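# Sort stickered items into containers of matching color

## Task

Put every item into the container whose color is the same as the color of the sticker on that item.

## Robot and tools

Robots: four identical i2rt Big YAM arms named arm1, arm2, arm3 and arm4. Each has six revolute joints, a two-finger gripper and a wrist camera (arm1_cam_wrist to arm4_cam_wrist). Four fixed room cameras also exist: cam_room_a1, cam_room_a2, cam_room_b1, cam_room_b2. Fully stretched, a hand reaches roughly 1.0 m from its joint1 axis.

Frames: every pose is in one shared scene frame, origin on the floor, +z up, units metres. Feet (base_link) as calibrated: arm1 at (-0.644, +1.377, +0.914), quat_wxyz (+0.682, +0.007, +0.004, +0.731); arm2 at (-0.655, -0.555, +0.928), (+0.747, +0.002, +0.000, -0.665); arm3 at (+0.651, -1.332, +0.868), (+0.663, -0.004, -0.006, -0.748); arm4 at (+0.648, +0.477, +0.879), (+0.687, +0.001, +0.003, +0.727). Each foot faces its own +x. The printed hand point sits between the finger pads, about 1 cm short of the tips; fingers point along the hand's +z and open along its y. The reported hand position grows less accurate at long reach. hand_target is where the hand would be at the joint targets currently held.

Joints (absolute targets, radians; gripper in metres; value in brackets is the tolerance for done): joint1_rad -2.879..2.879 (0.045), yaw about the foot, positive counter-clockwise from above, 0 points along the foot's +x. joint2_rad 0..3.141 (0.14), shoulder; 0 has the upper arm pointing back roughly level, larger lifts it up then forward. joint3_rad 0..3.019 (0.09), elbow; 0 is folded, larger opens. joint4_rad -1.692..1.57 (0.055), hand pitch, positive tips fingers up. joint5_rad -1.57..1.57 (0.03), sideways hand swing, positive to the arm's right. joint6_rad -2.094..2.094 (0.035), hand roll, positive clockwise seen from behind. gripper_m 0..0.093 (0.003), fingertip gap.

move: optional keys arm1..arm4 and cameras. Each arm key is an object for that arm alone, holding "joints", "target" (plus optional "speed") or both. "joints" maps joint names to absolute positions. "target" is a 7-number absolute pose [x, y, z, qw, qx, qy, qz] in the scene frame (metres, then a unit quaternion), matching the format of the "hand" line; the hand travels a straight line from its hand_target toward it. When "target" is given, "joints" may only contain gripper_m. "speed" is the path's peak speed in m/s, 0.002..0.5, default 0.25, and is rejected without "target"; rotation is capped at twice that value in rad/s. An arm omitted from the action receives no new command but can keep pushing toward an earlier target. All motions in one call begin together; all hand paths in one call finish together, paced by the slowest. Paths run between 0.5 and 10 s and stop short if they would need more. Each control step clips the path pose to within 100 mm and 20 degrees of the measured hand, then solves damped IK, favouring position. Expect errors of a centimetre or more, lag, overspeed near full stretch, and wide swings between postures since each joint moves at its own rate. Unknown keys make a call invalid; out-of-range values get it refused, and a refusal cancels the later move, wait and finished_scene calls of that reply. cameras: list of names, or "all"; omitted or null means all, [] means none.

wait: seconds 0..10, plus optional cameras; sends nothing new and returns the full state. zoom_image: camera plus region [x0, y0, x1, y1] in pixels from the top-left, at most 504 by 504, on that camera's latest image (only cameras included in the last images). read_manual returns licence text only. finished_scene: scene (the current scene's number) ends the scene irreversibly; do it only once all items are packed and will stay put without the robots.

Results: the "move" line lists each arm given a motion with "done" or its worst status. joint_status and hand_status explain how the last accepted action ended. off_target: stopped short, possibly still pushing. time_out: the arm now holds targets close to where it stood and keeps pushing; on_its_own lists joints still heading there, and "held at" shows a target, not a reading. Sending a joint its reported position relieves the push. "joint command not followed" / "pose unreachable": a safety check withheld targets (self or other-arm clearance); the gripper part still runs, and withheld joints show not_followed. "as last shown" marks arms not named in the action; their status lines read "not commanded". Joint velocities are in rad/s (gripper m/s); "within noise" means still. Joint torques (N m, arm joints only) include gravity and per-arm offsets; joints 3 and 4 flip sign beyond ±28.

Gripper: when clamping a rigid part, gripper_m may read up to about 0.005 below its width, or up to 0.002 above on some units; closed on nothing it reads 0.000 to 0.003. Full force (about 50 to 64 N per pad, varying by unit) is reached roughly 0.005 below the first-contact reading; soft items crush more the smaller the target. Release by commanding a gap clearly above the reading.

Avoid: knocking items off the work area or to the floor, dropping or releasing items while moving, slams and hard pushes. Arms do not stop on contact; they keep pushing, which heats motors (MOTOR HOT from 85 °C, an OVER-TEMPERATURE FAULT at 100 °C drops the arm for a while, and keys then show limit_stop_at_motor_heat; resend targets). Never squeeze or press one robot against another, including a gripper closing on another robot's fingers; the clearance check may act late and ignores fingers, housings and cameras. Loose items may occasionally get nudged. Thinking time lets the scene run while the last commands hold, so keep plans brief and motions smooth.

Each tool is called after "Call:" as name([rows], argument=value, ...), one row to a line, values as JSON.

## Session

Call:
move()

Scene clock: 0.00 s.
Joint torques (N m): no reading
Motor temperatures (°C): arm1=[21 23 26 23 21 21 21] | arm2=[23 24 25 22 22 20 23] | arm3=[24 23 23 23 24 23 23] | arm4=[22 21 23 22 25 21 24]
Heat: arm1: hottest joint3_rad 26 °C; arm2: hottest joint3_rad 25 °C; arm3: hottest joint1_rad 24 °C; arm4: hottest joint5_rad 25 °C.
Joint velocities: within noise
arm1.joint_positions: joint1_rad=-0.168 joint2_rad=+0.560 joint3_rad=+1.361 joint4_rad=-1.410 joint5_rad=+0.240 joint6_rad=+0.692 gripper_m=+0.09396
arm1.joint_status: not commanded
arm1.hand: x=-0.5745 y=+1.5715 z=+1.4388 quat_wxyz=(-0.303, +0.280, -0.837, -0.359) (m; scene frame)
arm1.hand_target: x=-0.5746 y=+1.5689 z=+1.4515 quat_wxyz=(-0.308, +0.276, -0.832, -0.370) (m; scene frame)
arm1.hand_status: not commanded
arm2.joint_positions: joint1_rad=+0.198 joint2_rad=+0.483 joint3_rad=+1.641 joint4_rad=-1.210 joint5_rad=-0.086 joint6_rad=-0.484 gripper_m=+0.09396
arm2.joint_status: not commanded
arm2.hand: x=-0.6069 y=-0.6635 z=+1.6316 quat_wxyz=(-0.468, -0.246, -0.683, +0.505) (m; scene frame)
arm2.hand_target: x=-0.6088 y=-0.6576 z=+1.6378 quat_wxyz=(-0.472, -0.244, -0.677, +0.510) (m; scene frame)
arm2.hand_status: not commanded
arm3.joint_positions: joint1_rad=+0.130 joint2_rad=+0.645 joint3_rad=+1.695 joint4_rad=-1.138 joint5_rad=+0.075 joint6_rad=+0.392 gripper_m=+0.09396
arm3.joint_status: not commanded
arm3.hand: x=+0.6386 y=-1.5165 z=+1.5921 quat_wxyz=(-0.552, -0.621, -0.389, +0.398) (m; scene frame)
arm3.hand_target: x=+0.6385 y=-1.5116 z=+1.6003 quat_wxyz=(-0.558, -0.615, -0.384, +0.402) (m; scene frame)
arm3.hand_status: not commanded
arm4.joint_positions: joint1_rad=+0.147 joint2_rad=+0.437 joint3_rad=+1.709 joint4_rad=-1.566 joint5_rad=+0.245 joint6_rad=+0.670 gripper_m=+0.09396
arm4.joint_status: not commanded
arm4.hand: x=+0.6820 y=+0.5376 z=+1.5262 quat_wxyz=(-0.292, +0.355, -0.719, -0.522) (m; scene frame)
arm4.hand_target: x=+0.6829 y=+0.5336 z=+1.5314 quat_wxyz=(-0.294, +0.352, -0.714, -0.529) (m; scene frame)
arm4.hand_status: not commanded
pictures: arm1_cam_wrist, arm2_cam_wrist, arm3_cam_wrist, arm4_cam_wrist, cam_room_a1, cam_room_a2, cam_room_b1, cam_room_b2
Images, in order (width x height): arm1_cam_wrist 672x504, arm2_cam_wrist 672x504, arm3_cam_wrist 672x504, arm4_cam_wrist 672x504, cam_room_a1 672x504, cam_room_a2 672x504, cam_room_b1 672x504, cam_room_b2 672x504.

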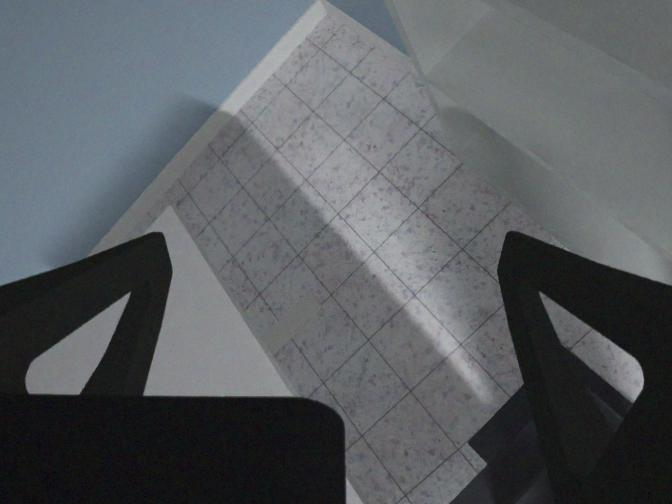

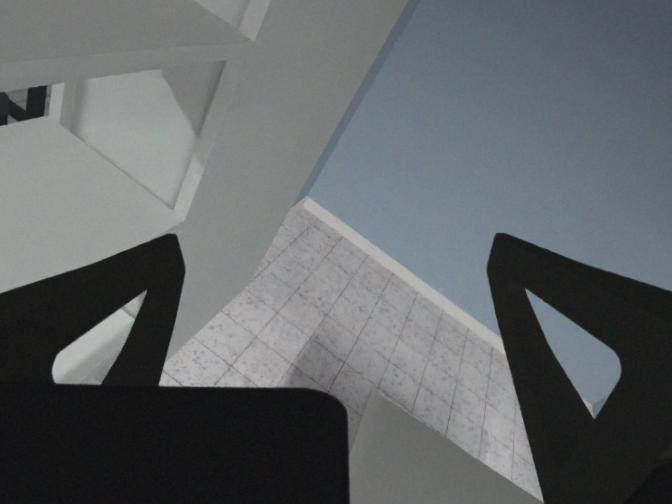

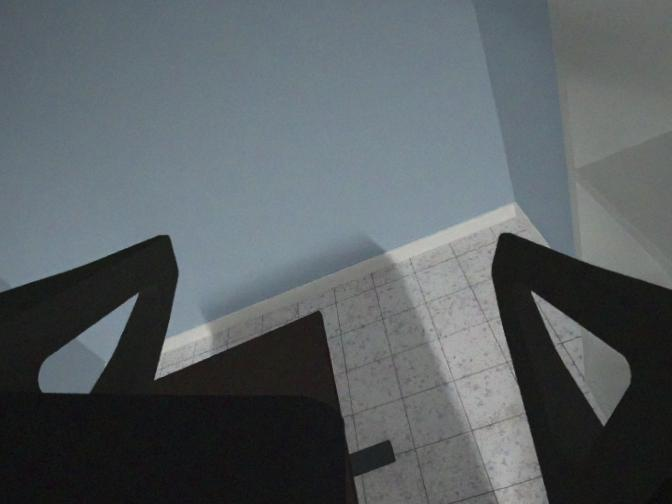

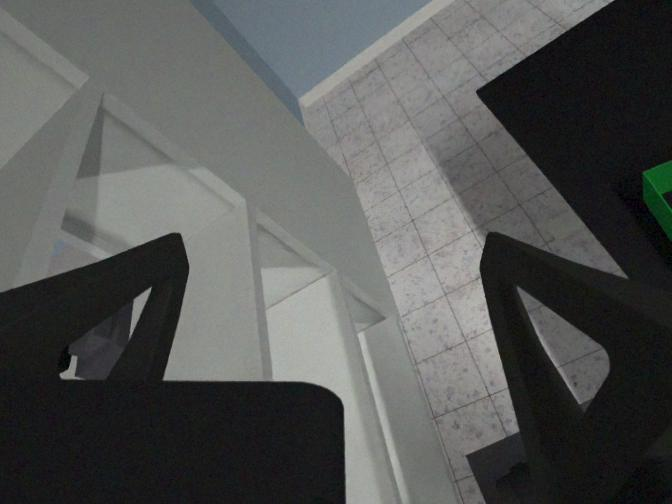

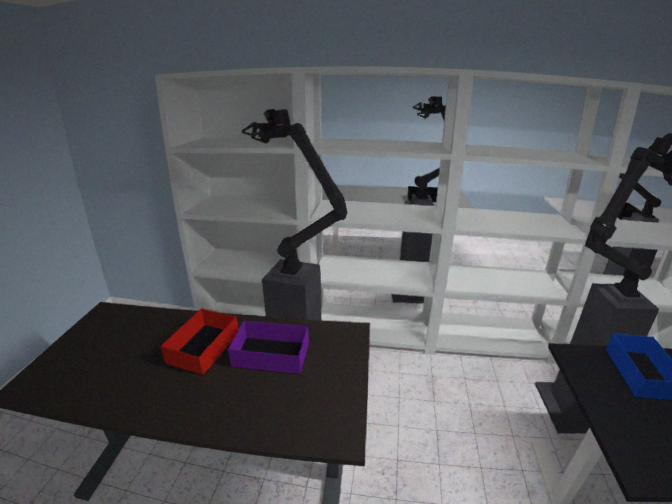

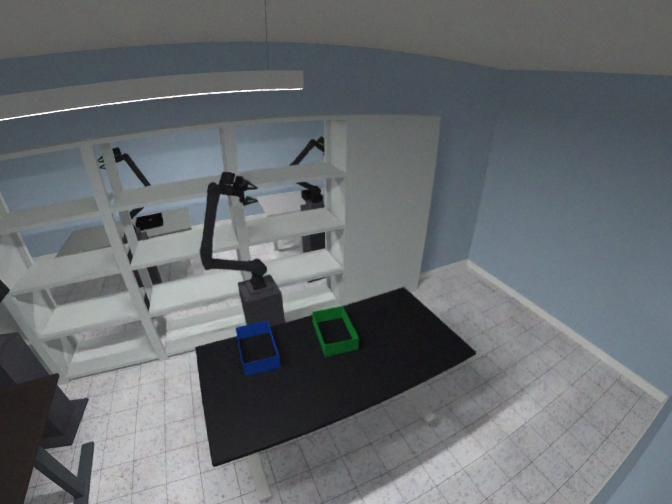

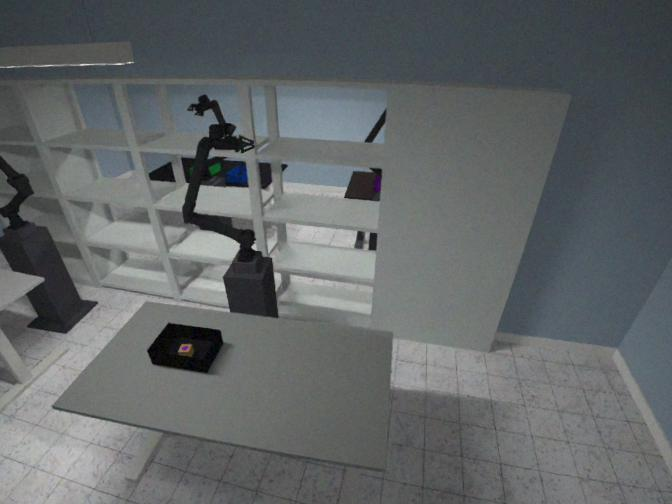

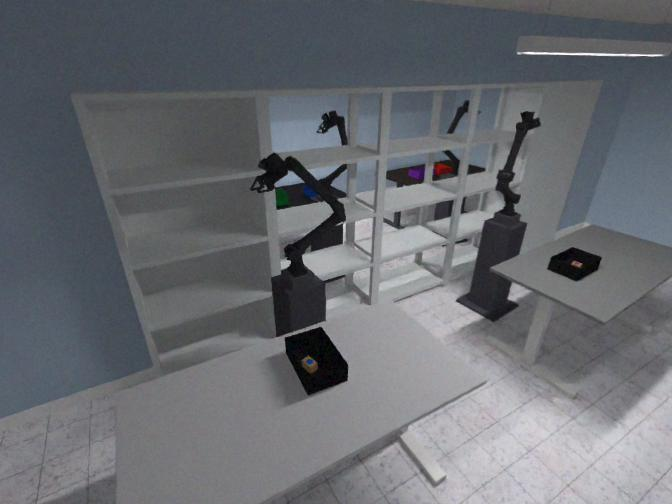

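Call:
zoom_image(camera="cam_room_b2", region=[275, 320, 355, 400])

Call:
zoom_image(camera="cam_room_b1", region=[140, 310, 240, 385])

Call:
move(arm1={"joints":{"joint1_rad":1.6,"joint2_rad":1.5,"joint3_rad":1.6,"joint4_rad":-1.1,"joint5_rad":0,"joint6_rad":0}}, arm2={"joints":{"joint1_rad":-1.75,"joint2_rad":1.5,"joint3_rad":1.6,"joint4_rad":-1.1,"joint5_rad":0,"joint6_rad":0}}, arm4={"joints":{"joint1_rad":-1.5,"joint2_rad":1.5,"joint3_rad":1.6,"joint4_rad":-1.1,"joint5_rad":0,"joint6_rad":0}}, arm3={"joints":{"joint1_rad":1.6,"joint2_rad":1.5,"joint3_rad":1.6,"joint4_rad":-1.1,"joint5_rad":0,"joint6_rad":0}}, cameras=["arm1_cam_wrist","arm2_cam_wrist","arm3_cam_wrist","arm4_cam_wrist"])

Scaled by 6.300.

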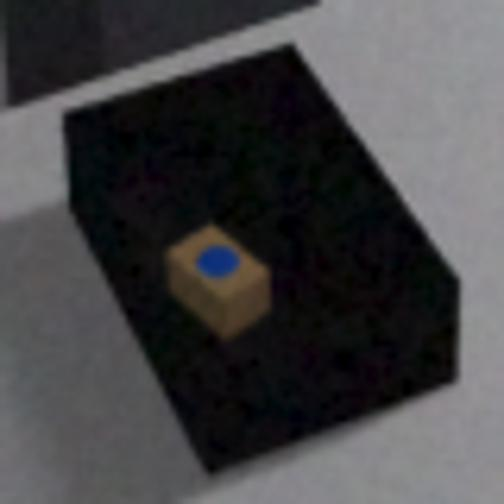

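Scaled by 5.040.

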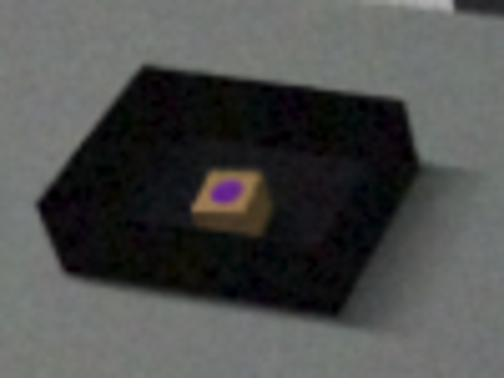

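Scene clock: 8.80 s.
Joint torques (N m): arm1=[-1.85 -12.16 14.26 1.42 0.06 -0.02] | arm2=[1.14 -16.79 12.21 1.95 -0.1 0.19] | arm3=[1.32 -15.85 10.8 1.14 0.12 -0.11] | arm4=[1.32 -16.67 10.89 1.02 0.08 -0.12]
Motor temperatures (°C): arm1=[21 23 28 23 21 21 21] | arm2=[23 24 26 22 22 20 23] | arm3=[24 23 24 23 24 23 23] | arm4=[22 22 24 22 25 21 24]
Heat: arm1: hottest joint3_rad 28 °C; arm2: hottest joint3_rad 26 °C; arm3: hottest joint1_rad 24 °C; arm4: hottest joint5_rad 25 °C.
move: arm1 done; arm2 done; arm3 done; arm4 done
Joint velocities: within noise
arm1.joint_positions: joint1_rad=+1.602 joint2_rad=+1.506 joint3_rad=+1.570 joint4_rad=-1.106 joint5_rad=-0.002 joint6_rad=+0.007 gripper_m=+0.09399
arm1.joint_status: all done
arm1.hand: x=-1.2061 y=+1.3194 z=+1.2480 quat_wxyz=(+0.013, +0.962, +0.046, -0.269) (m; scene frame)
arm1.hand_target: x=-1.2113 y=+1.3204 z=+1.2670 quat_wxyz=(+0.012, +0.956, +0.048, -0.289) (m; scene frame)
arm1.hand_status: not commanded
arm2.joint_positions: joint1_rad=-1.755 joint2_rad=+1.510 joint3_rad=+1.591 joint4_rad=-1.104 joint5_rad=+0.002 joint6_rad=-0.012 gripper_m=+0.09398
arm2.joint_status: all done
arm2.hand: x=-1.2296 y=-0.5171 z=+1.2610 quat_wxyz=(+0.013, -0.963, +0.026, +0.270) (m; scene frame)
arm2.hand_target: x=-1.2303 y=-0.5201 z=+1.2716 quat_wxyz=(+0.010, -0.959, +0.029, +0.281) (m; scene frame)
arm2.hand_status: not commanded
arm3.joint_positions: joint1_rad=+1.598 joint2_rad=+1.500 joint3_rad=+1.585 joint4_rad=-1.102 joint5_rad=-0.003 joint6_rad=+0.006 gripper_m=+0.09398
arm3.joint_status: all done
arm3.hand: x=+1.2207 y=-1.3806 z=+1.2051 quat_wxyz=(-0.274, -0.046, -0.961, +0.017) (m; scene frame)
arm3.hand_target: x=+1.2238 y=-1.3801 z=+1.2132 quat_wxyz=(-0.282, -0.042, -0.958, +0.019) (m; scene frame)
arm3.hand_status: not commanded
arm4.joint_positions: joint1_rad=-1.506 joint2_rad=+1.514 joint3_rad=+1.574 joint4_rad=-1.104 joint5_rad=+0.000 joint6_rad=+0.014 gripper_m=+0.09398
arm4.joint_status: all done
arm4.hand: x=+1.2184 y=+0.5472 z=+1.1985 quat_wxyz=(-0.257, +0.052, -0.965, -0.016) (m; scene frame)
arm4.hand_target: x=+1.2206 y=+0.5511 z=+1.2205 quat_wxyz=(-0.279, +0.061, -0.958, -0.016) (m; scene frame)
arm4.hand_status: not commanded
pictures: arm1_cam_wrist, arm2_cam_wrist, arm3_cam_wrist, arm4_cam_wrist
Images, in order (width x height): arm1_cam_wrist 672x504, arm2_cam_wrist 672x504, arm3_cam_wrist 672x504, arm4_cam_wrist 672x504.

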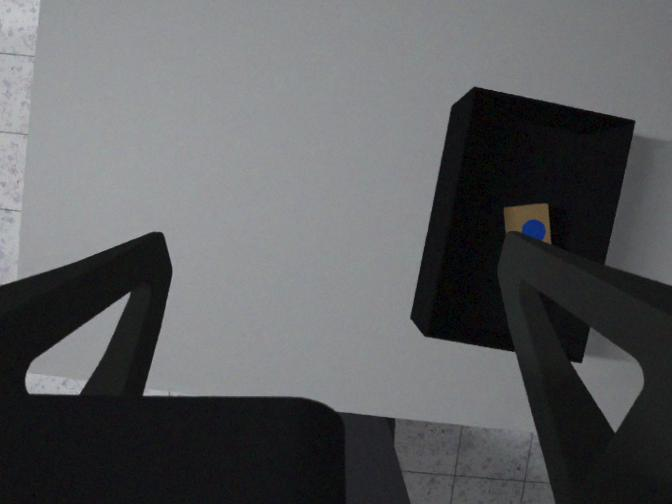

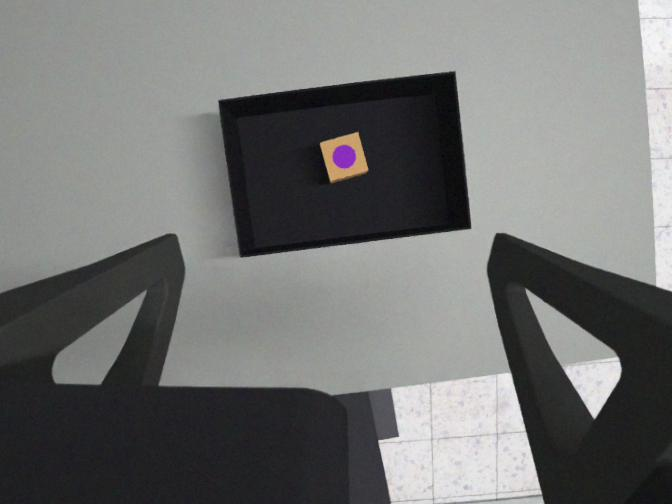

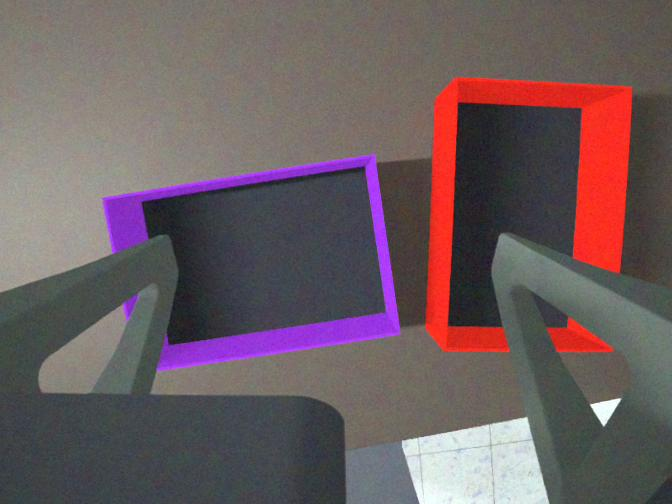

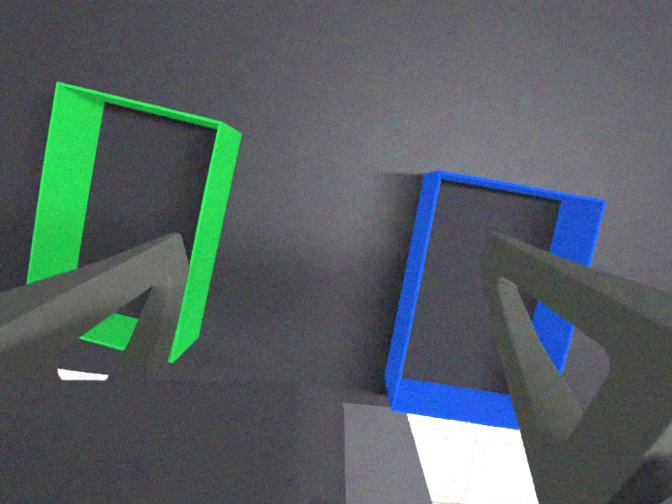

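Call:
move(arm1={"target":[-1.139,1.594,0.86,0.0179,0.9730,0.0808,-0.2157],"speed":0.35}, arm2={"target":[-1.2346,-0.495,0.86,0.0219,0.9713,0.0986,-0.2153],"speed":0.35}, arm3={"joints":{"joint1_rad":-1.993,"joint2_rad":0.75,"joint3_rad":1.06,"joint4_rad":-1.3}}, arm4={"joints":{"joint1_rad":0.905,"joint2_rad":0.75,"joint3_rad":1.06,"joint4_rad":-1.3}}, cameras=["arm1_cam_wrist","arm2_cam_wrist","arm3_cam_wrist"])

Scene clock: 45.83 s.
Joint torques (N m): arm1=[-1.32 -13.92 8.75 1.66 -0.26 -0.08] | arm2=[0.21 -18.61 7.61 2.26 -0.34 -0.08] | arm3=[0.5 -3.19 8.84 0.81 -0.09 -0.1] | arm4=[0.91 -1.96 8.8 0.65 0.13 -0.07]
Motor temperatures (°C): arm1=[21 24 33 23 21 21 21] | arm2=[23 25 29 22 22 20 23] | arm3=[24 25 26 23 24 23 23] | arm4=[22 24 30 22 24 21 24]
Heat: arm1: hottest joint3_rad 33 °C; arm2: hottest joint3_rad 29 °C; arm3: hottest joint3_rad 26 °C; arm4: hottest joint3_rad 30 °C.
move: arm1 off_target; arm2 done; arm3 done; arm4 done
Joint velocities: within noise
arm1.joint_positions: joint1_rad=+1.004 joint2_rad=+1.939 joint3_rad=+1.017 joint4_rad=-0.358 joint5_rad=-0.255 joint6_rad=-0.605 gripper_m=+0.09399
arm1.joint_status: not commanded
arm1.hand: x=-1.1230 y=+1.5890 z=+0.8466 quat_wxyz=(+0.030, +0.978, +0.071, -0.196) (m; scene frame)
arm1.hand_target: x=-1.1386 y=+1.5937 z=+0.8603 quat_wxyz=(+0.018, +0.973, +0.081, -0.216) (m; scene frame)
arm1.hand_status: off_target (0.021 m and 2.9 deg from the pose sent, 0.480 m and 7.4 deg at the start)
arm2.joint_positions: joint1_rad=-1.825 joint2_rad=+1.983 joint3_rad=+1.119 joint4_rad=-0.302 joint5_rad=-0.144 joint6_rad=-0.301 gripper_m=+0.09398
arm2.joint_status: not commanded
arm2.hand: x=-1.2325 y=-0.4996 z=+0.8623 quat_wxyz=(-0.024, -0.973, -0.095, +0.210) (m; scene frame)
arm2.hand_target: x=-1.2345 y=-0.4950 z=+0.8601 quat_wxyz=(-0.022, -0.971, -0.099, +0.215) (m; scene frame)
arm2.hand_status: done (0.006 m and 0.8 deg from the pose sent, 0.402 m and 16.1 deg at the start)
arm3.joint_positions: joint1_rad=-1.983 joint2_rad=+0.756 joint3_rad=+1.064 joint4_rad=-1.293 joint5_rad=+0.002 joint6_rad=+0.005 gripper_m=+0.09402
arm3.joint_status: all done
arm3.hand: x=+0.3987 y=-1.1773 z=+1.2160 quat_wxyz=(+0.070, -0.924, +0.256, +0.276) (m; scene frame)
arm3.hand_target: x=+0.4026 y=-1.1768 z=+1.2144 quat_wxyz=(+0.071, -0.924, +0.259, +0.274) (m; scene frame)
arm3.hand_status: not commanded
arm4.joint_positions: joint1_rad=+0.904 joint2_rad=+0.750 joint3_rad=+1.059 joint4_rad=-1.290 joint5_rad=-0.002 joint6_rad=+0.012 gripper_m=+0.09401
arm4.joint_status: all done
arm4.hand: x=+0.4108 y=+0.6457 z=+1.2297 quat_wxyz=(-0.082, +0.911, -0.293, -0.280) (m; scene frame)
arm4.hand_target: x=+0.4122 y=+0.6446 z=+1.2288 quat_wxyz=(-0.083, +0.914, -0.288, -0.275) (m; scene frame)
arm4.hand_status: not commanded
pictures: arm1_cam_wrist, arm2_cam_wrist, arm3_cam_wrist
Images, in order (width x height): arm1_cam_wrist 672x504, arm2_cam_wrist 672x504, arm3_cam_wrist 672x504.

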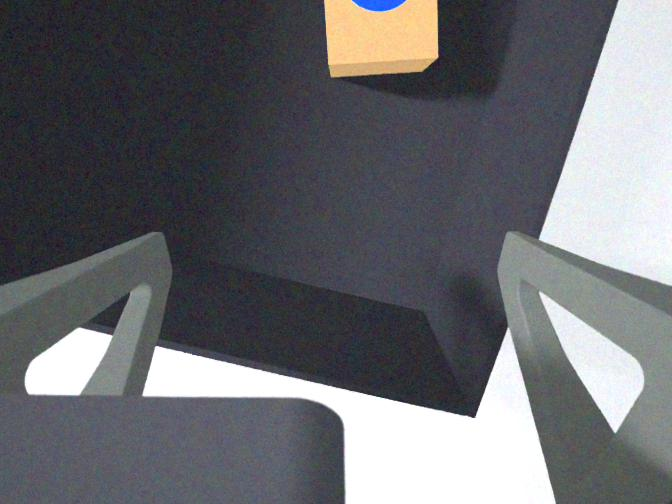

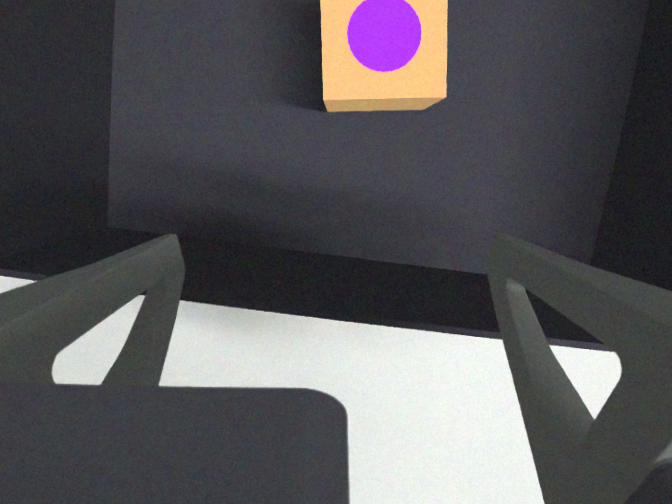

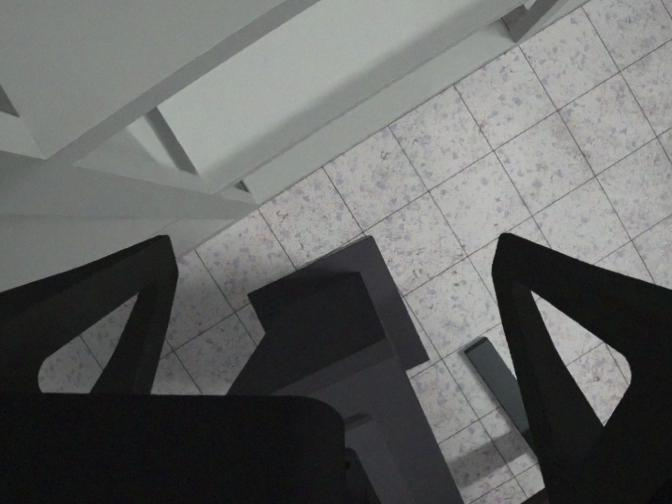

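Call:
move(arm1={"target":[-1.189,1.602,0.815,0.0226,0.971,0.102,-0.2152],"speed":0.2}, arm2={"target":[-1.2975,-0.4895,0.83,0.0236,0.9707,0.107,-0.2150],"speed":0.2}, cameras=["arm1_cam_wrist","arm2_cam_wrist"])

Scene clock: 63.73 s.
Joint torques (N m): arm1=[-1.61 -14.68 10.36 1.32 -0.15 -0.07] | arm2=[0.32 -19.55 11.34 0.96 -0.33 -0.09] | arm3=[0.56 -3.08 8.85 0.8 -0.09 -0.1] | arm4=[1.08 -2.37 8.99 0.65 0.14 -0.07]
Motor temperatures (°C): arm1=[21 25 31 23 21 21 21] | arm2=[23 25 29 22 22 20 23] | arm3=[24 24 26 23 24 23 23] | arm4=[22 23 30 22 24 21 24]
Heat: arm1: hottest joint3_rad 31 °C; arm2: hottest joint3_rad 29 °C; arm3: hottest joint3_rad 26 °C; arm4: hottest joint3_rad 30 °C.
move: arm1 off_target; arm2 off_target
Joint velocities: within noise
arm1.joint_positions: joint1_rad=+1.033 joint2_rad=+2.100 joint3_rad=+1.153 joint4_rad=-0.338 joint5_rad=-0.264 joint6_rad=-0.622 gripper_m=+0.09399
arm1.joint_status: not commanded
arm1.hand: x=-1.1670 y=+1.5918 z=+0.8053 quat_wxyz=(+0.037, +0.975, +0.094, -0.195) (m; scene frame)
arm1.hand_target: x=-1.1881 y=+1.6016 z=+0.8158 quat_wxyz=(+0.023, +0.971, +0.102, -0.215) (m; scene frame)
arm1.hand_status: off_target (0.026 m and 3.0 deg from the pose sent, 0.074 m and 4.3 deg at the start)
arm2.joint_positions: joint1_rad=-1.825 joint2_rad=+2.136 joint3_rad=+1.289 joint4_rad=-0.316 joint5_rad=-0.149 joint6_rad=-0.313 gripper_m=+0.09398
arm2.joint_status: not commanded
arm2.hand: x=-1.2842 y=-0.4931 z=+0.8308 quat_wxyz=(-0.024, -0.972, -0.101, +0.212) (m; scene frame)
arm2.hand_target: x=-1.2969 y=-0.4895 z=+0.8302 quat_wxyz=(-0.023, -0.970, -0.107, +0.215) (m; scene frame)
arm2.hand_status: off_target (0.014 m and 0.8 deg from the pose sent, 0.073 m and 1.6 deg at the start)
arm3, arm4: as last shown
pictures: arm1_cam_wrist, arm2_cam_wrist
Images, in order (width x height): arm1_cam_wrist 672x504, arm2_cam_wrist 672x504.

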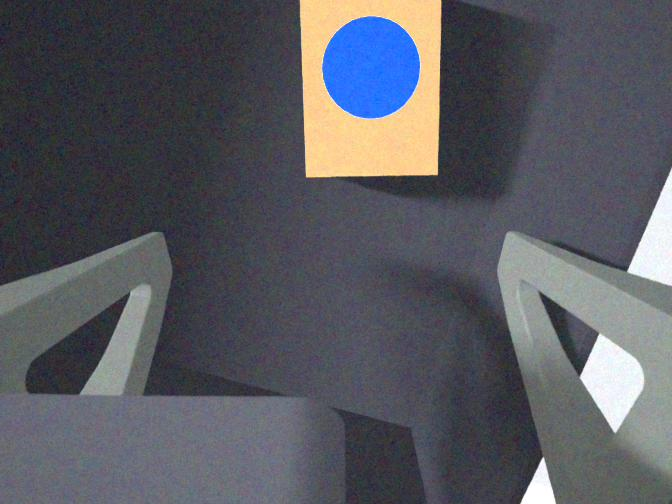

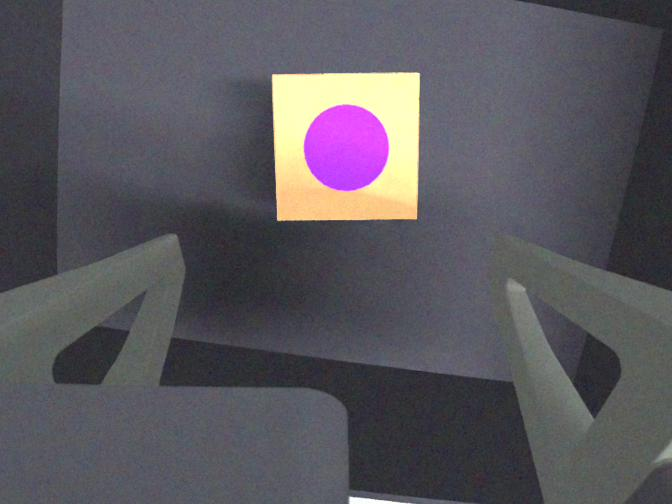

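Call:
move(arm1={"target":[-1.230,1.605,0.79,0.0226,0.971,0.102,-0.2152],"speed":0.15}, arm2={"target":[-1.322,-0.492,0.764,0.0236,0.9707,0.107,-0.2150],"speed":0.12}, cameras=[])

Call:
move(arm1={"target":[-1.230,1.605,0.745,0.0226,0.971,0.102,-0.2152],"speed":0.1}, cameras=["arm1_cam_wrist","arm2_cam_wrist"])

Scene clock: 77.10 s.
Joint torques (N m): arm1=[-1.55 -14.8 10.99 1.06 -0.02 0.14] | arm2=[1.14 -20.84 10.73 2.25 -0.16 0.01] | arm3=[0.56 -3.25 8.81 0.81 -0.08 -0.11] | arm4=[1.32 -2.08 8.84 0.62 0.15 -0.08]
Motor temperatures (°C): arm1=[21 25 32 23 21 21 21] | arm2=[23 26 30 22 22 20 23] | arm3=[24 24 26 23 24 23 23] | arm4=[22 23 30 22 24 21 24]
Heat: arm1: hottest joint3_rad 32 °C; arm2: hottest joint3_rad 30 °C; arm3: hottest joint3_rad 26 °C; arm4: hottest joint3_rad 30 °C.
move: arm1 off_target; arm2 off_target
Joint velocities: within noise
arm1.joint_positions: joint1_rad=+1.062 joint2_rad=+2.200 joint3_rad=+1.285 joint4_rad=-0.338 joint5_rad=-0.259 joint6_rad=-0.613 gripper_m=+0.09399
arm1.joint_status: not commanded
arm1.hand: x=-1.2139 y=+1.5971 z=+0.7893 quat_wxyz=(+0.029, +0.972, +0.105, -0.207) (m; scene frame)
arm1.hand_target: x=-1.2292 y=+1.6048 z=+0.7903 quat_wxyz=(+0.023, +0.971, +0.102, -0.215) (m; scene frame)
arm1.hand_status: off_target (0.018 m and 1.3 deg from the pose sent, 0.066 m and 2.9 deg at the start)
arm2.joint_positions: joint1_rad=-1.825 joint2_rad=+2.305 joint3_rad=+1.393 joint4_rad=-0.280 joint5_rad=-0.149 joint6_rad=-0.313 gripper_m=+0.09398
arm2.joint_status: not commanded
arm2.hand: x=-1.3019 y=-0.4905 z=+0.7644 quat_wxyz=(-0.028, -0.975, -0.100, +0.198) (m; scene frame)
arm2.hand_target: x=-1.3210 y=-0.4922 z=+0.7647 quat_wxyz=(-0.024, -0.970, -0.107, +0.215) (m; scene frame)
arm2.hand_status: off_target (0.020 m and 2.2 deg from the pose sent, 0.077 m and 0.8 deg at the start)
arm3, arm4: as last shown
pictures: none
No camera images: "cameras" was empty.

Scene clock: 78.13 s.
Joint torques (N m): arm1=[-0.97 -16.97 9.61 1.37 -0.17 0.12] | arm2=[1.2 -20.84 10.7 2.22 -0.16 0.01] | arm3=[0.62 -3.14 8.8 0.8 -0.08 -0.1] | arm4=[0.67 -2.26 8.87 0.69 0.15 -0.05]
Motor temperatures (°C): arm1=[21 25 32 23 21 21 21] | arm2=[23 26 30 22 22 20 23] | arm3=[24 24 26 23 24 23 23] | arm4=[22 23 30 22 24 21 24]
Heat: arm1: hottest joint3_rad 32 °C; arm2: hottest joint3_rad 30 °C; arm3: hottest joint3_rad 26 °C; arm4: hottest joint3_rad 30 °C.
move: arm1 off_target
Joint velocities: within noise
arm1.joint_positions: joint1_rad=+1.064 joint2_rad=+2.313 joint3_rad=+1.308 joint4_rad=-0.276 joint5_rad=-0.254 joint6_rad=-0.612 gripper_m=+0.09399
arm1.joint_status: not commanded
arm1.hand: x=-1.2091 y=+1.5941 z=+0.7343 quat_wxyz=(+0.035, +0.975, +0.104, -0.194) (m; scene frame)
arm1.hand_target: x=-1.2293 y=+1.6048 z=+0.7458 quat_wxyz=(+0.023, +0.971, +0.102, -0.215) (m; scene frame)
arm1.hand_status: off_target (0.026 m and 2.8 deg from the pose sent, 0.048 m and 1.3 deg at the start)
arm2, arm3, arm4: as last shown
pictures: arm1_cam_wrist, arm2_cam_wrist
Images, in order (width x height): arm1_cam_wrist 672x504, arm2_cam_wrist 672x504.

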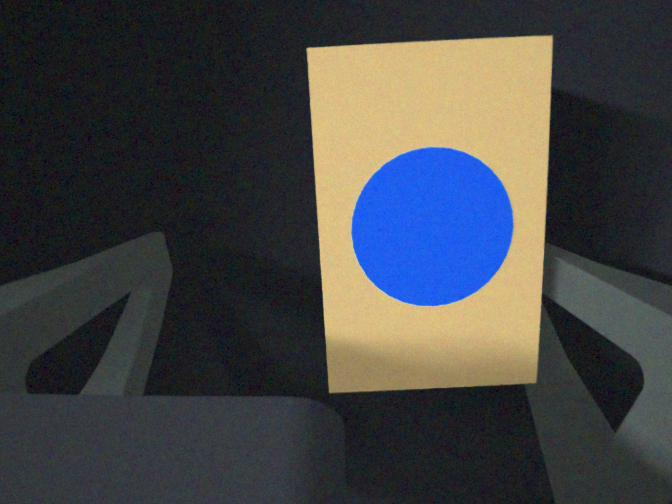

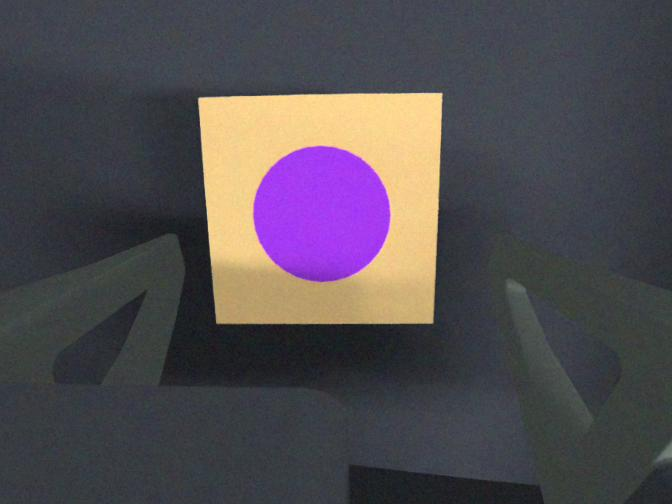

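Call:
move(arm1={"target":[-1.234,1.63,0.755,0.0226,0.971,0.102,-0.2152],"speed":0.1}, arm2={"joints":{"gripper_m":0.038}}, cameras=["arm1_cam_wrist","arm2_cam_wrist"])

Scene clock: 85.00 s.
Joint torques (N m): arm1=[-3.14 -17.67 10.7 0.53 -0.17 -0.1] | arm2=[1.2 -20.84 10.66 2.18 -0.19 0.01] | arm3=[0.67 -3.19 8.85 0.84 -0.07 -0.1] | arm4=[1.08 -2.08 8.85 0.53 0.16 -0.08]
Motor temperatures (°C): arm1=[21 25 32 23 21 21 21] | arm2=[23 26 30 22 22 20 23] | arm3=[24 24 26 23 24 23 23] | arm4=[22 22 30 22 24 21 24]
Heat: arm1: hottest joint3_rad 32 °C; arm2: hottest joint3_rad 30 °C; arm3: hottest joint3_rad 26 °C; arm4: hottest joint3_rad 30 °C.
move: arm1 off_target; arm2 off_target
Joint velocities: within noise
arm1.joint_positions: joint1_rad=+1.041 joint2_rad=+2.313 joint3_rad=+1.349 joint4_rad=-0.308 joint5_rad=-0.266 joint6_rad=-0.628 gripper_m=+0.09399
arm1.joint_status: not commanded
arm1.hand: x=-1.2181 y=+1.6121 z=+0.7443 quat_wxyz=(+0.034, +0.974, +0.102, -0.202) (m; scene frame)
arm1.hand_target: x=-1.2331 y=+1.6298 z=+0.7556 quat_wxyz=(+0.022, +0.971, +0.102, -0.215) (m; scene frame)
arm1.hand_status: off_target (0.026 m and 2.0 deg from the pose sent, 0.048 m and 2.8 deg at the start)
arm2.joint_positions: joint1_rad=-1.825 joint2_rad=+2.305 joint3_rad=+1.394 joint4_rad=-0.279 joint5_rad=-0.148 joint6_rad=-0.313 gripper_m=+0.05299
arm2.joint_status: gripper_m off_target (ended at +0.05301, target +0.03800)
arm2.hand: x=-1.3026 y=-0.4903 z=+0.7648 quat_wxyz=(-0.027, -0.975, -0.100, +0.199) (m; scene frame)
arm2.hand_target: x=-1.3212 y=-0.4921 z=+0.7647 quat_wxyz=(-0.024, -0.970, -0.107, +0.215) (m; scene frame)
arm2.hand_status: not commanded
arm3, arm4: as last shown
pictures: arm1_cam_wrist, arm2_cam_wrist
Images, in order (width x height): arm1_cam_wrist 672x504, arm2_cam_wrist 672x504.

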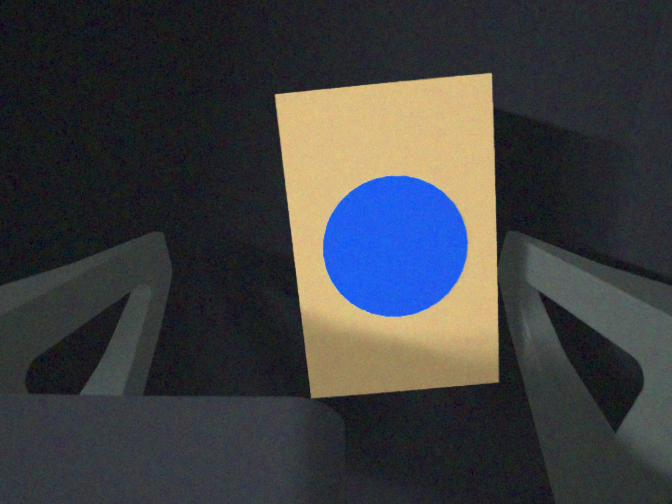

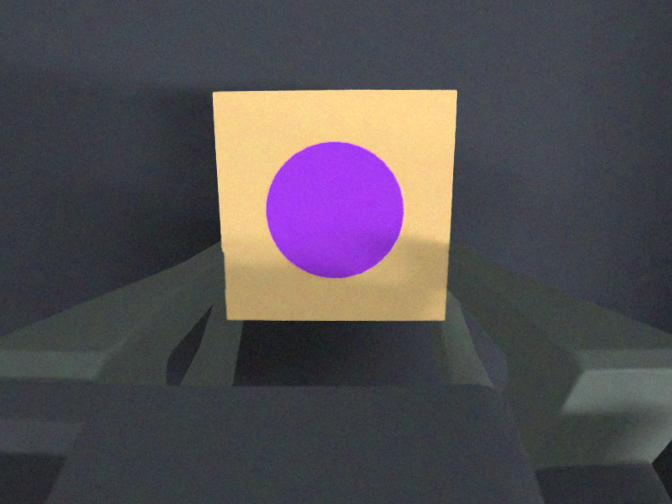

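Call:
move(arm1={"joints":{"gripper_m":0.03}}, arm2={"target":[-1.24,-0.48,0.97,0.0236,0.9707,0.107,-0.2150],"speed":0.25}, cameras=["arm1_cam_wrist","arm2_cam_wrist"])

Scene clock: 89.67 s.
Joint torques (N m): arm1=[-2.32 -17.85 10.67 0.65 -0.17 -0.05] | arm2=[0.15 -18.73 8.69 1.11 -0.38 -0.08] | arm3=[0.5 -3.08 8.81 0.83 -0.08 -0.11] | arm4=[1.14 -2.14 8.79 0.69 0.21 -0.09]
Motor temperatures (°C): arm1=[21 26 32 23 21 21 21] | arm2=[23 26 30 22 22 20 23] | arm3=[24 24 27 23 24 23 23] | arm4=[22 22 30 22 24 21 24]
Heat: arm1: hottest joint3_rad 32 °C; arm2: hottest joint3_rad 30 °C; arm3: hottest joint3_rad 27 °C; arm4: hottest joint3_rad 30 °C.
move: arm1 off_target; arm2 done
Joint velocities: within noise
arm1.joint_positions: joint1_rad=+1.036 joint2_rad=+2.313 joint3_rad=+1.349 joint4_rad=-0.308 joint5_rad=-0.266 joint6_rad=-0.631 gripper_m=+0.04413
arm1.joint_status: gripper_m off_target (ended at +0.04416, target +0.03000)
arm1.hand: x=-1.2173 y=+1.6146 z=+0.7444 quat_wxyz=(+0.033, +0.974, +0.101, -0.202) (m; scene frame)
arm1.hand_target: x=-1.2331 y=+1.6297 z=+0.7556 quat_wxyz=(+0.022, +0.971, +0.102, -0.215) (m; scene frame)
arm1.hand_status: not commanded
arm2.joint_positions: joint1_rad=-1.857 joint2_rad=+1.808 joint3_rad=+1.219 joint4_rad=-0.550 joint5_rad=-0.162 joint6_rad=-0.345 gripper_m=+0.05299
arm2.joint_status: not commanded
arm2.hand: x=-1.2475 y=-0.4818 z=+0.9763 quat_wxyz=(-0.021, -0.969, -0.103, +0.225) (m; scene frame)
arm2.hand_target: x=-1.2400 y=-0.4800 z=+0.9700 quat_wxyz=(-0.024, -0.970, -0.107, +0.215) (m; scene frame)
arm2.hand_status: done (0.010 m and 1.3 deg from the pose sent, 0.215 m and 2.1 deg at the start)
arm3, arm4: as last shown
pictures: arm1_cam_wrist, arm2_cam_wrist
Images, in order (width x height): arm1_cam_wrist 672x504, arm2_cam_wrist 672x504.

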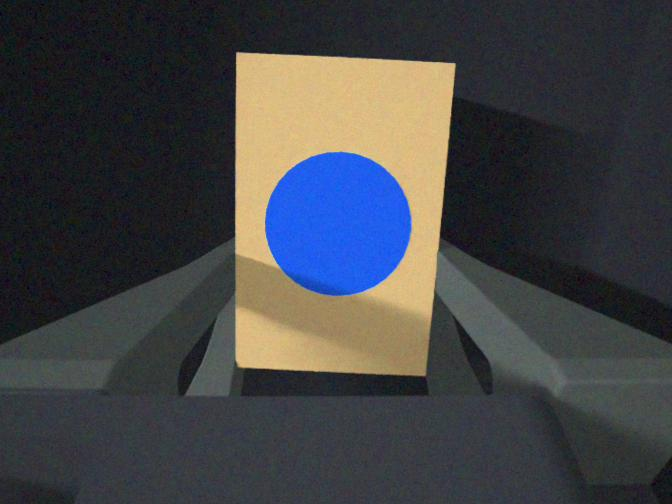

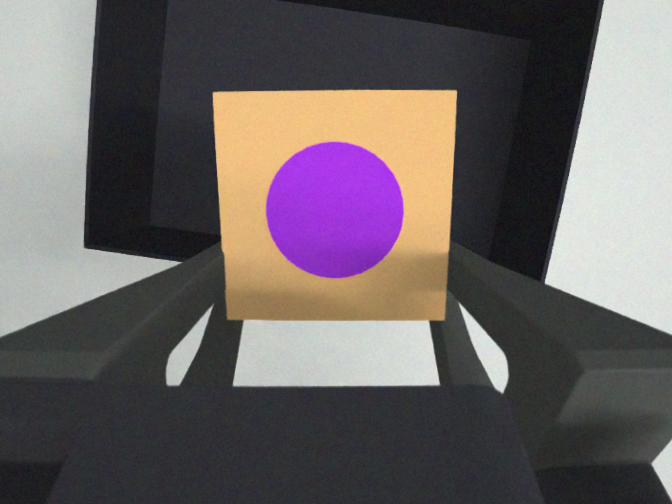

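Call:
move(arm1={"target":[-1.15,1.62,0.96,0.0226,0.971,0.102,-0.2152],"speed":0.3}, arm2={"joints":{"joint1_rad":0.925,"joint2_rad":0.75,"joint3_rad":1.06,"joint4_rad":-1.3,"joint5_rad":0,"joint6_rad":0}}, cameras=[])

Call:
move(arm1={"joints":{"joint1_rad":-2.25,"joint2_rad":0.75,"joint3_rad":1.06,"joint4_rad":-1.3,"joint5_rad":0,"joint6_rad":0}}, cameras=["arm1_cam_wrist","arm2_cam_wrist","cam_room_b1","cam_room_b2"])

Scene clock: 100.07 s.
Joint torques (N m): arm1=[-2.32 -13.51 9.5 0.53 -0.29 -0.09] | arm2=[1.14 -4.25 11.49 1.36 0.14 0.22] | arm3=[0.5 -3.14 8.79 0.8 -0.09 -0.1] | arm4=[0.85 -2.14 8.9 0.65 0.18 -0.09]
Motor temperatures (°C): arm1=[21 26 32 23 21 21 22] | arm2=[23 26 31 22 22 20 23] | arm3=[24 24 27 23 24 23 23] | arm4=[22 22 30 22 24 21 24]
Heat: arm1: hottest joint3_rad 32 °C; arm2: hottest joint3_rad 31 °C; arm3: hottest joint3_rad 27 °C; arm4: hottest joint3_rad 30 °C.
move: arm1 done; arm2 done
Joint velocities: within noise
arm1.joint_positions: joint1_rad=+0.978 joint2_rad=+1.796 joint3_rad=+1.183 joint4_rad=-0.633 joint5_rad=-0.282 joint6_rad=-0.686 gripper_m=+0.04413
arm1.joint_status: not commanded
arm1.hand: x=-1.1530 y=+1.6169 z=+0.9611 quat_wxyz=(+0.021, +0.970, +0.102, -0.218) (m; scene frame)
arm1.hand_target: x=-1.1500 y=+1.6199 z=+0.9600 quat_wxyz=(+0.023, +0.971, +0.102, -0.215) (m; scene frame)
arm1.hand_status: done (0.004 m and 0.4 deg from the pose sent, 0.226 m and 1.9 deg at the start)
arm2.joint_positions: joint1_rad=+0.921 joint2_rad=+0.760 joint3_rad=+1.056 joint4_rad=-1.288 joint5_rad=-0.004 joint6_rad=-0.015 gripper_m=+0.05298
arm2.joint_status: all done
arm2.hand: x=-0.4025 y=-0.7054 z=+1.2744 quat_wxyz=(-0.276, -0.245, -0.926, +0.074) (m; scene frame)
arm2.hand_target: x=-0.4058 y=-0.7029 z=+1.2776 quat_wxyz=(-0.277, -0.251, -0.925, +0.073) (m; scene frame)
arm2.hand_status: not commanded
arm3, arm4: as last shown
pictures: none
No camera images: "cameras" was empty.

Scene clock: 102.47 s.
Joint torques (N m): arm1=[-2.14 -0.32 12.77 0.76 -0.03 0.09] | arm2=[1.08 -4.13 11.47 1.37 0.15 0.22] | arm3=[0.62 -3.19 8.81 0.83 -0.07 -0.1] | arm4=[1.08 -2.43 8.81 0.51 0.16 -0.07]
Motor temperatures (°C): arm1=[21 26 32 23 21 21 22] | arm2=[23 26 31 22 22 20 23] | arm3=[24 24 27 23 24 23 23] | arm4=[22 22 30 22 24 21 24]
Heat: arm1: hottest joint3_rad 32 °C; arm2: hottest joint3_rad 31 °C; arm3: hottest joint3_rad 27 °C; arm4: hottest joint3_rad 30 °C.
move: arm1 done
Joint velocities: within noise
arm1.joint_positions: joint1_rad=-2.244 joint2_rad=+0.761 joint3_rad=+1.042 joint4_rad=-1.291 joint5_rad=+0.002 joint6_rad=-0.007 gripper_m=+0.04389
arm1.joint_status: all done
arm1.hand: x=-0.3986 y=+1.2097 z=+1.2482 quat_wxyz=(-0.256, -0.283, -0.920, +0.085) (m; scene frame)
arm1.hand_target: x=-0.4012 y=+1.2100 z=+1.2592 quat_wxyz=(-0.266, -0.288, -0.916, +0.087) (m; scene frame)
arm1.hand_status: not commanded
arm2, arm3, arm4: as last shown
pictures: arm1_cam_wrist, arm2_cam_wrist, cam_room_b1, cam_room_b2
Images, in order (width x height): arm1_cam_wrist 672x504, arm2_cam_wrist 672x504, cam_room_b1 672x504, cam_room_b2 672x504.

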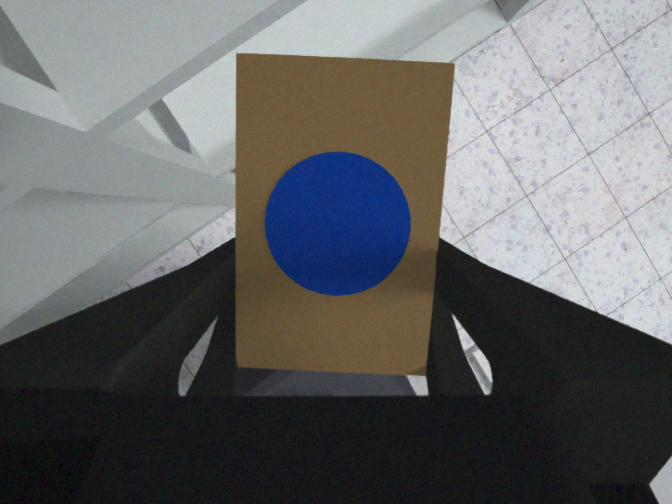

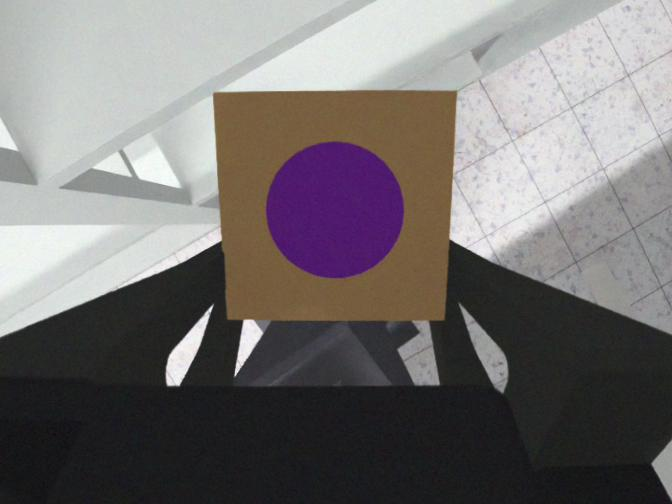

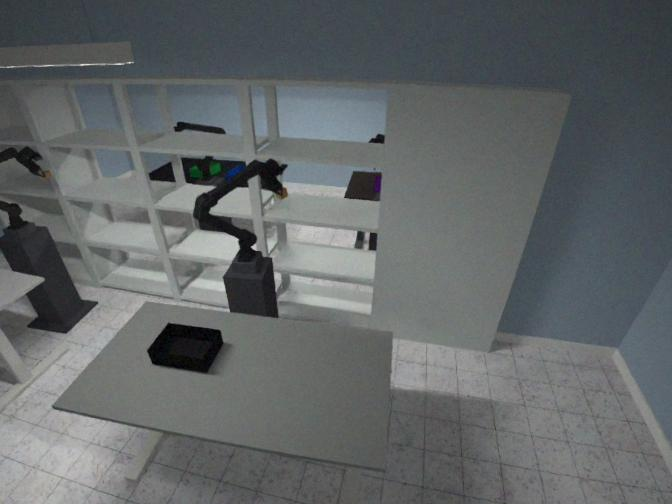

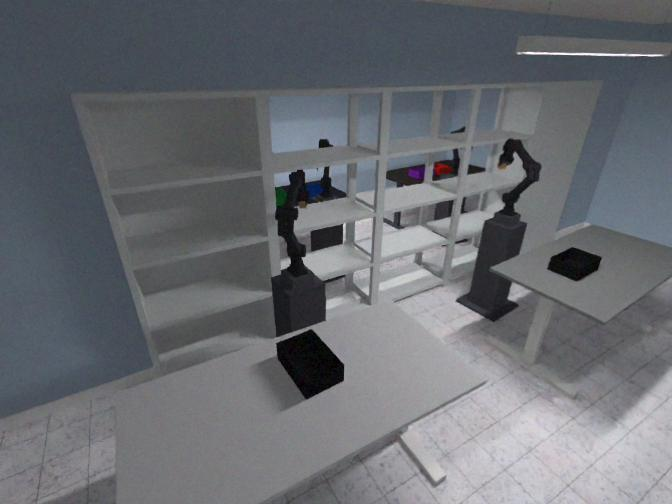

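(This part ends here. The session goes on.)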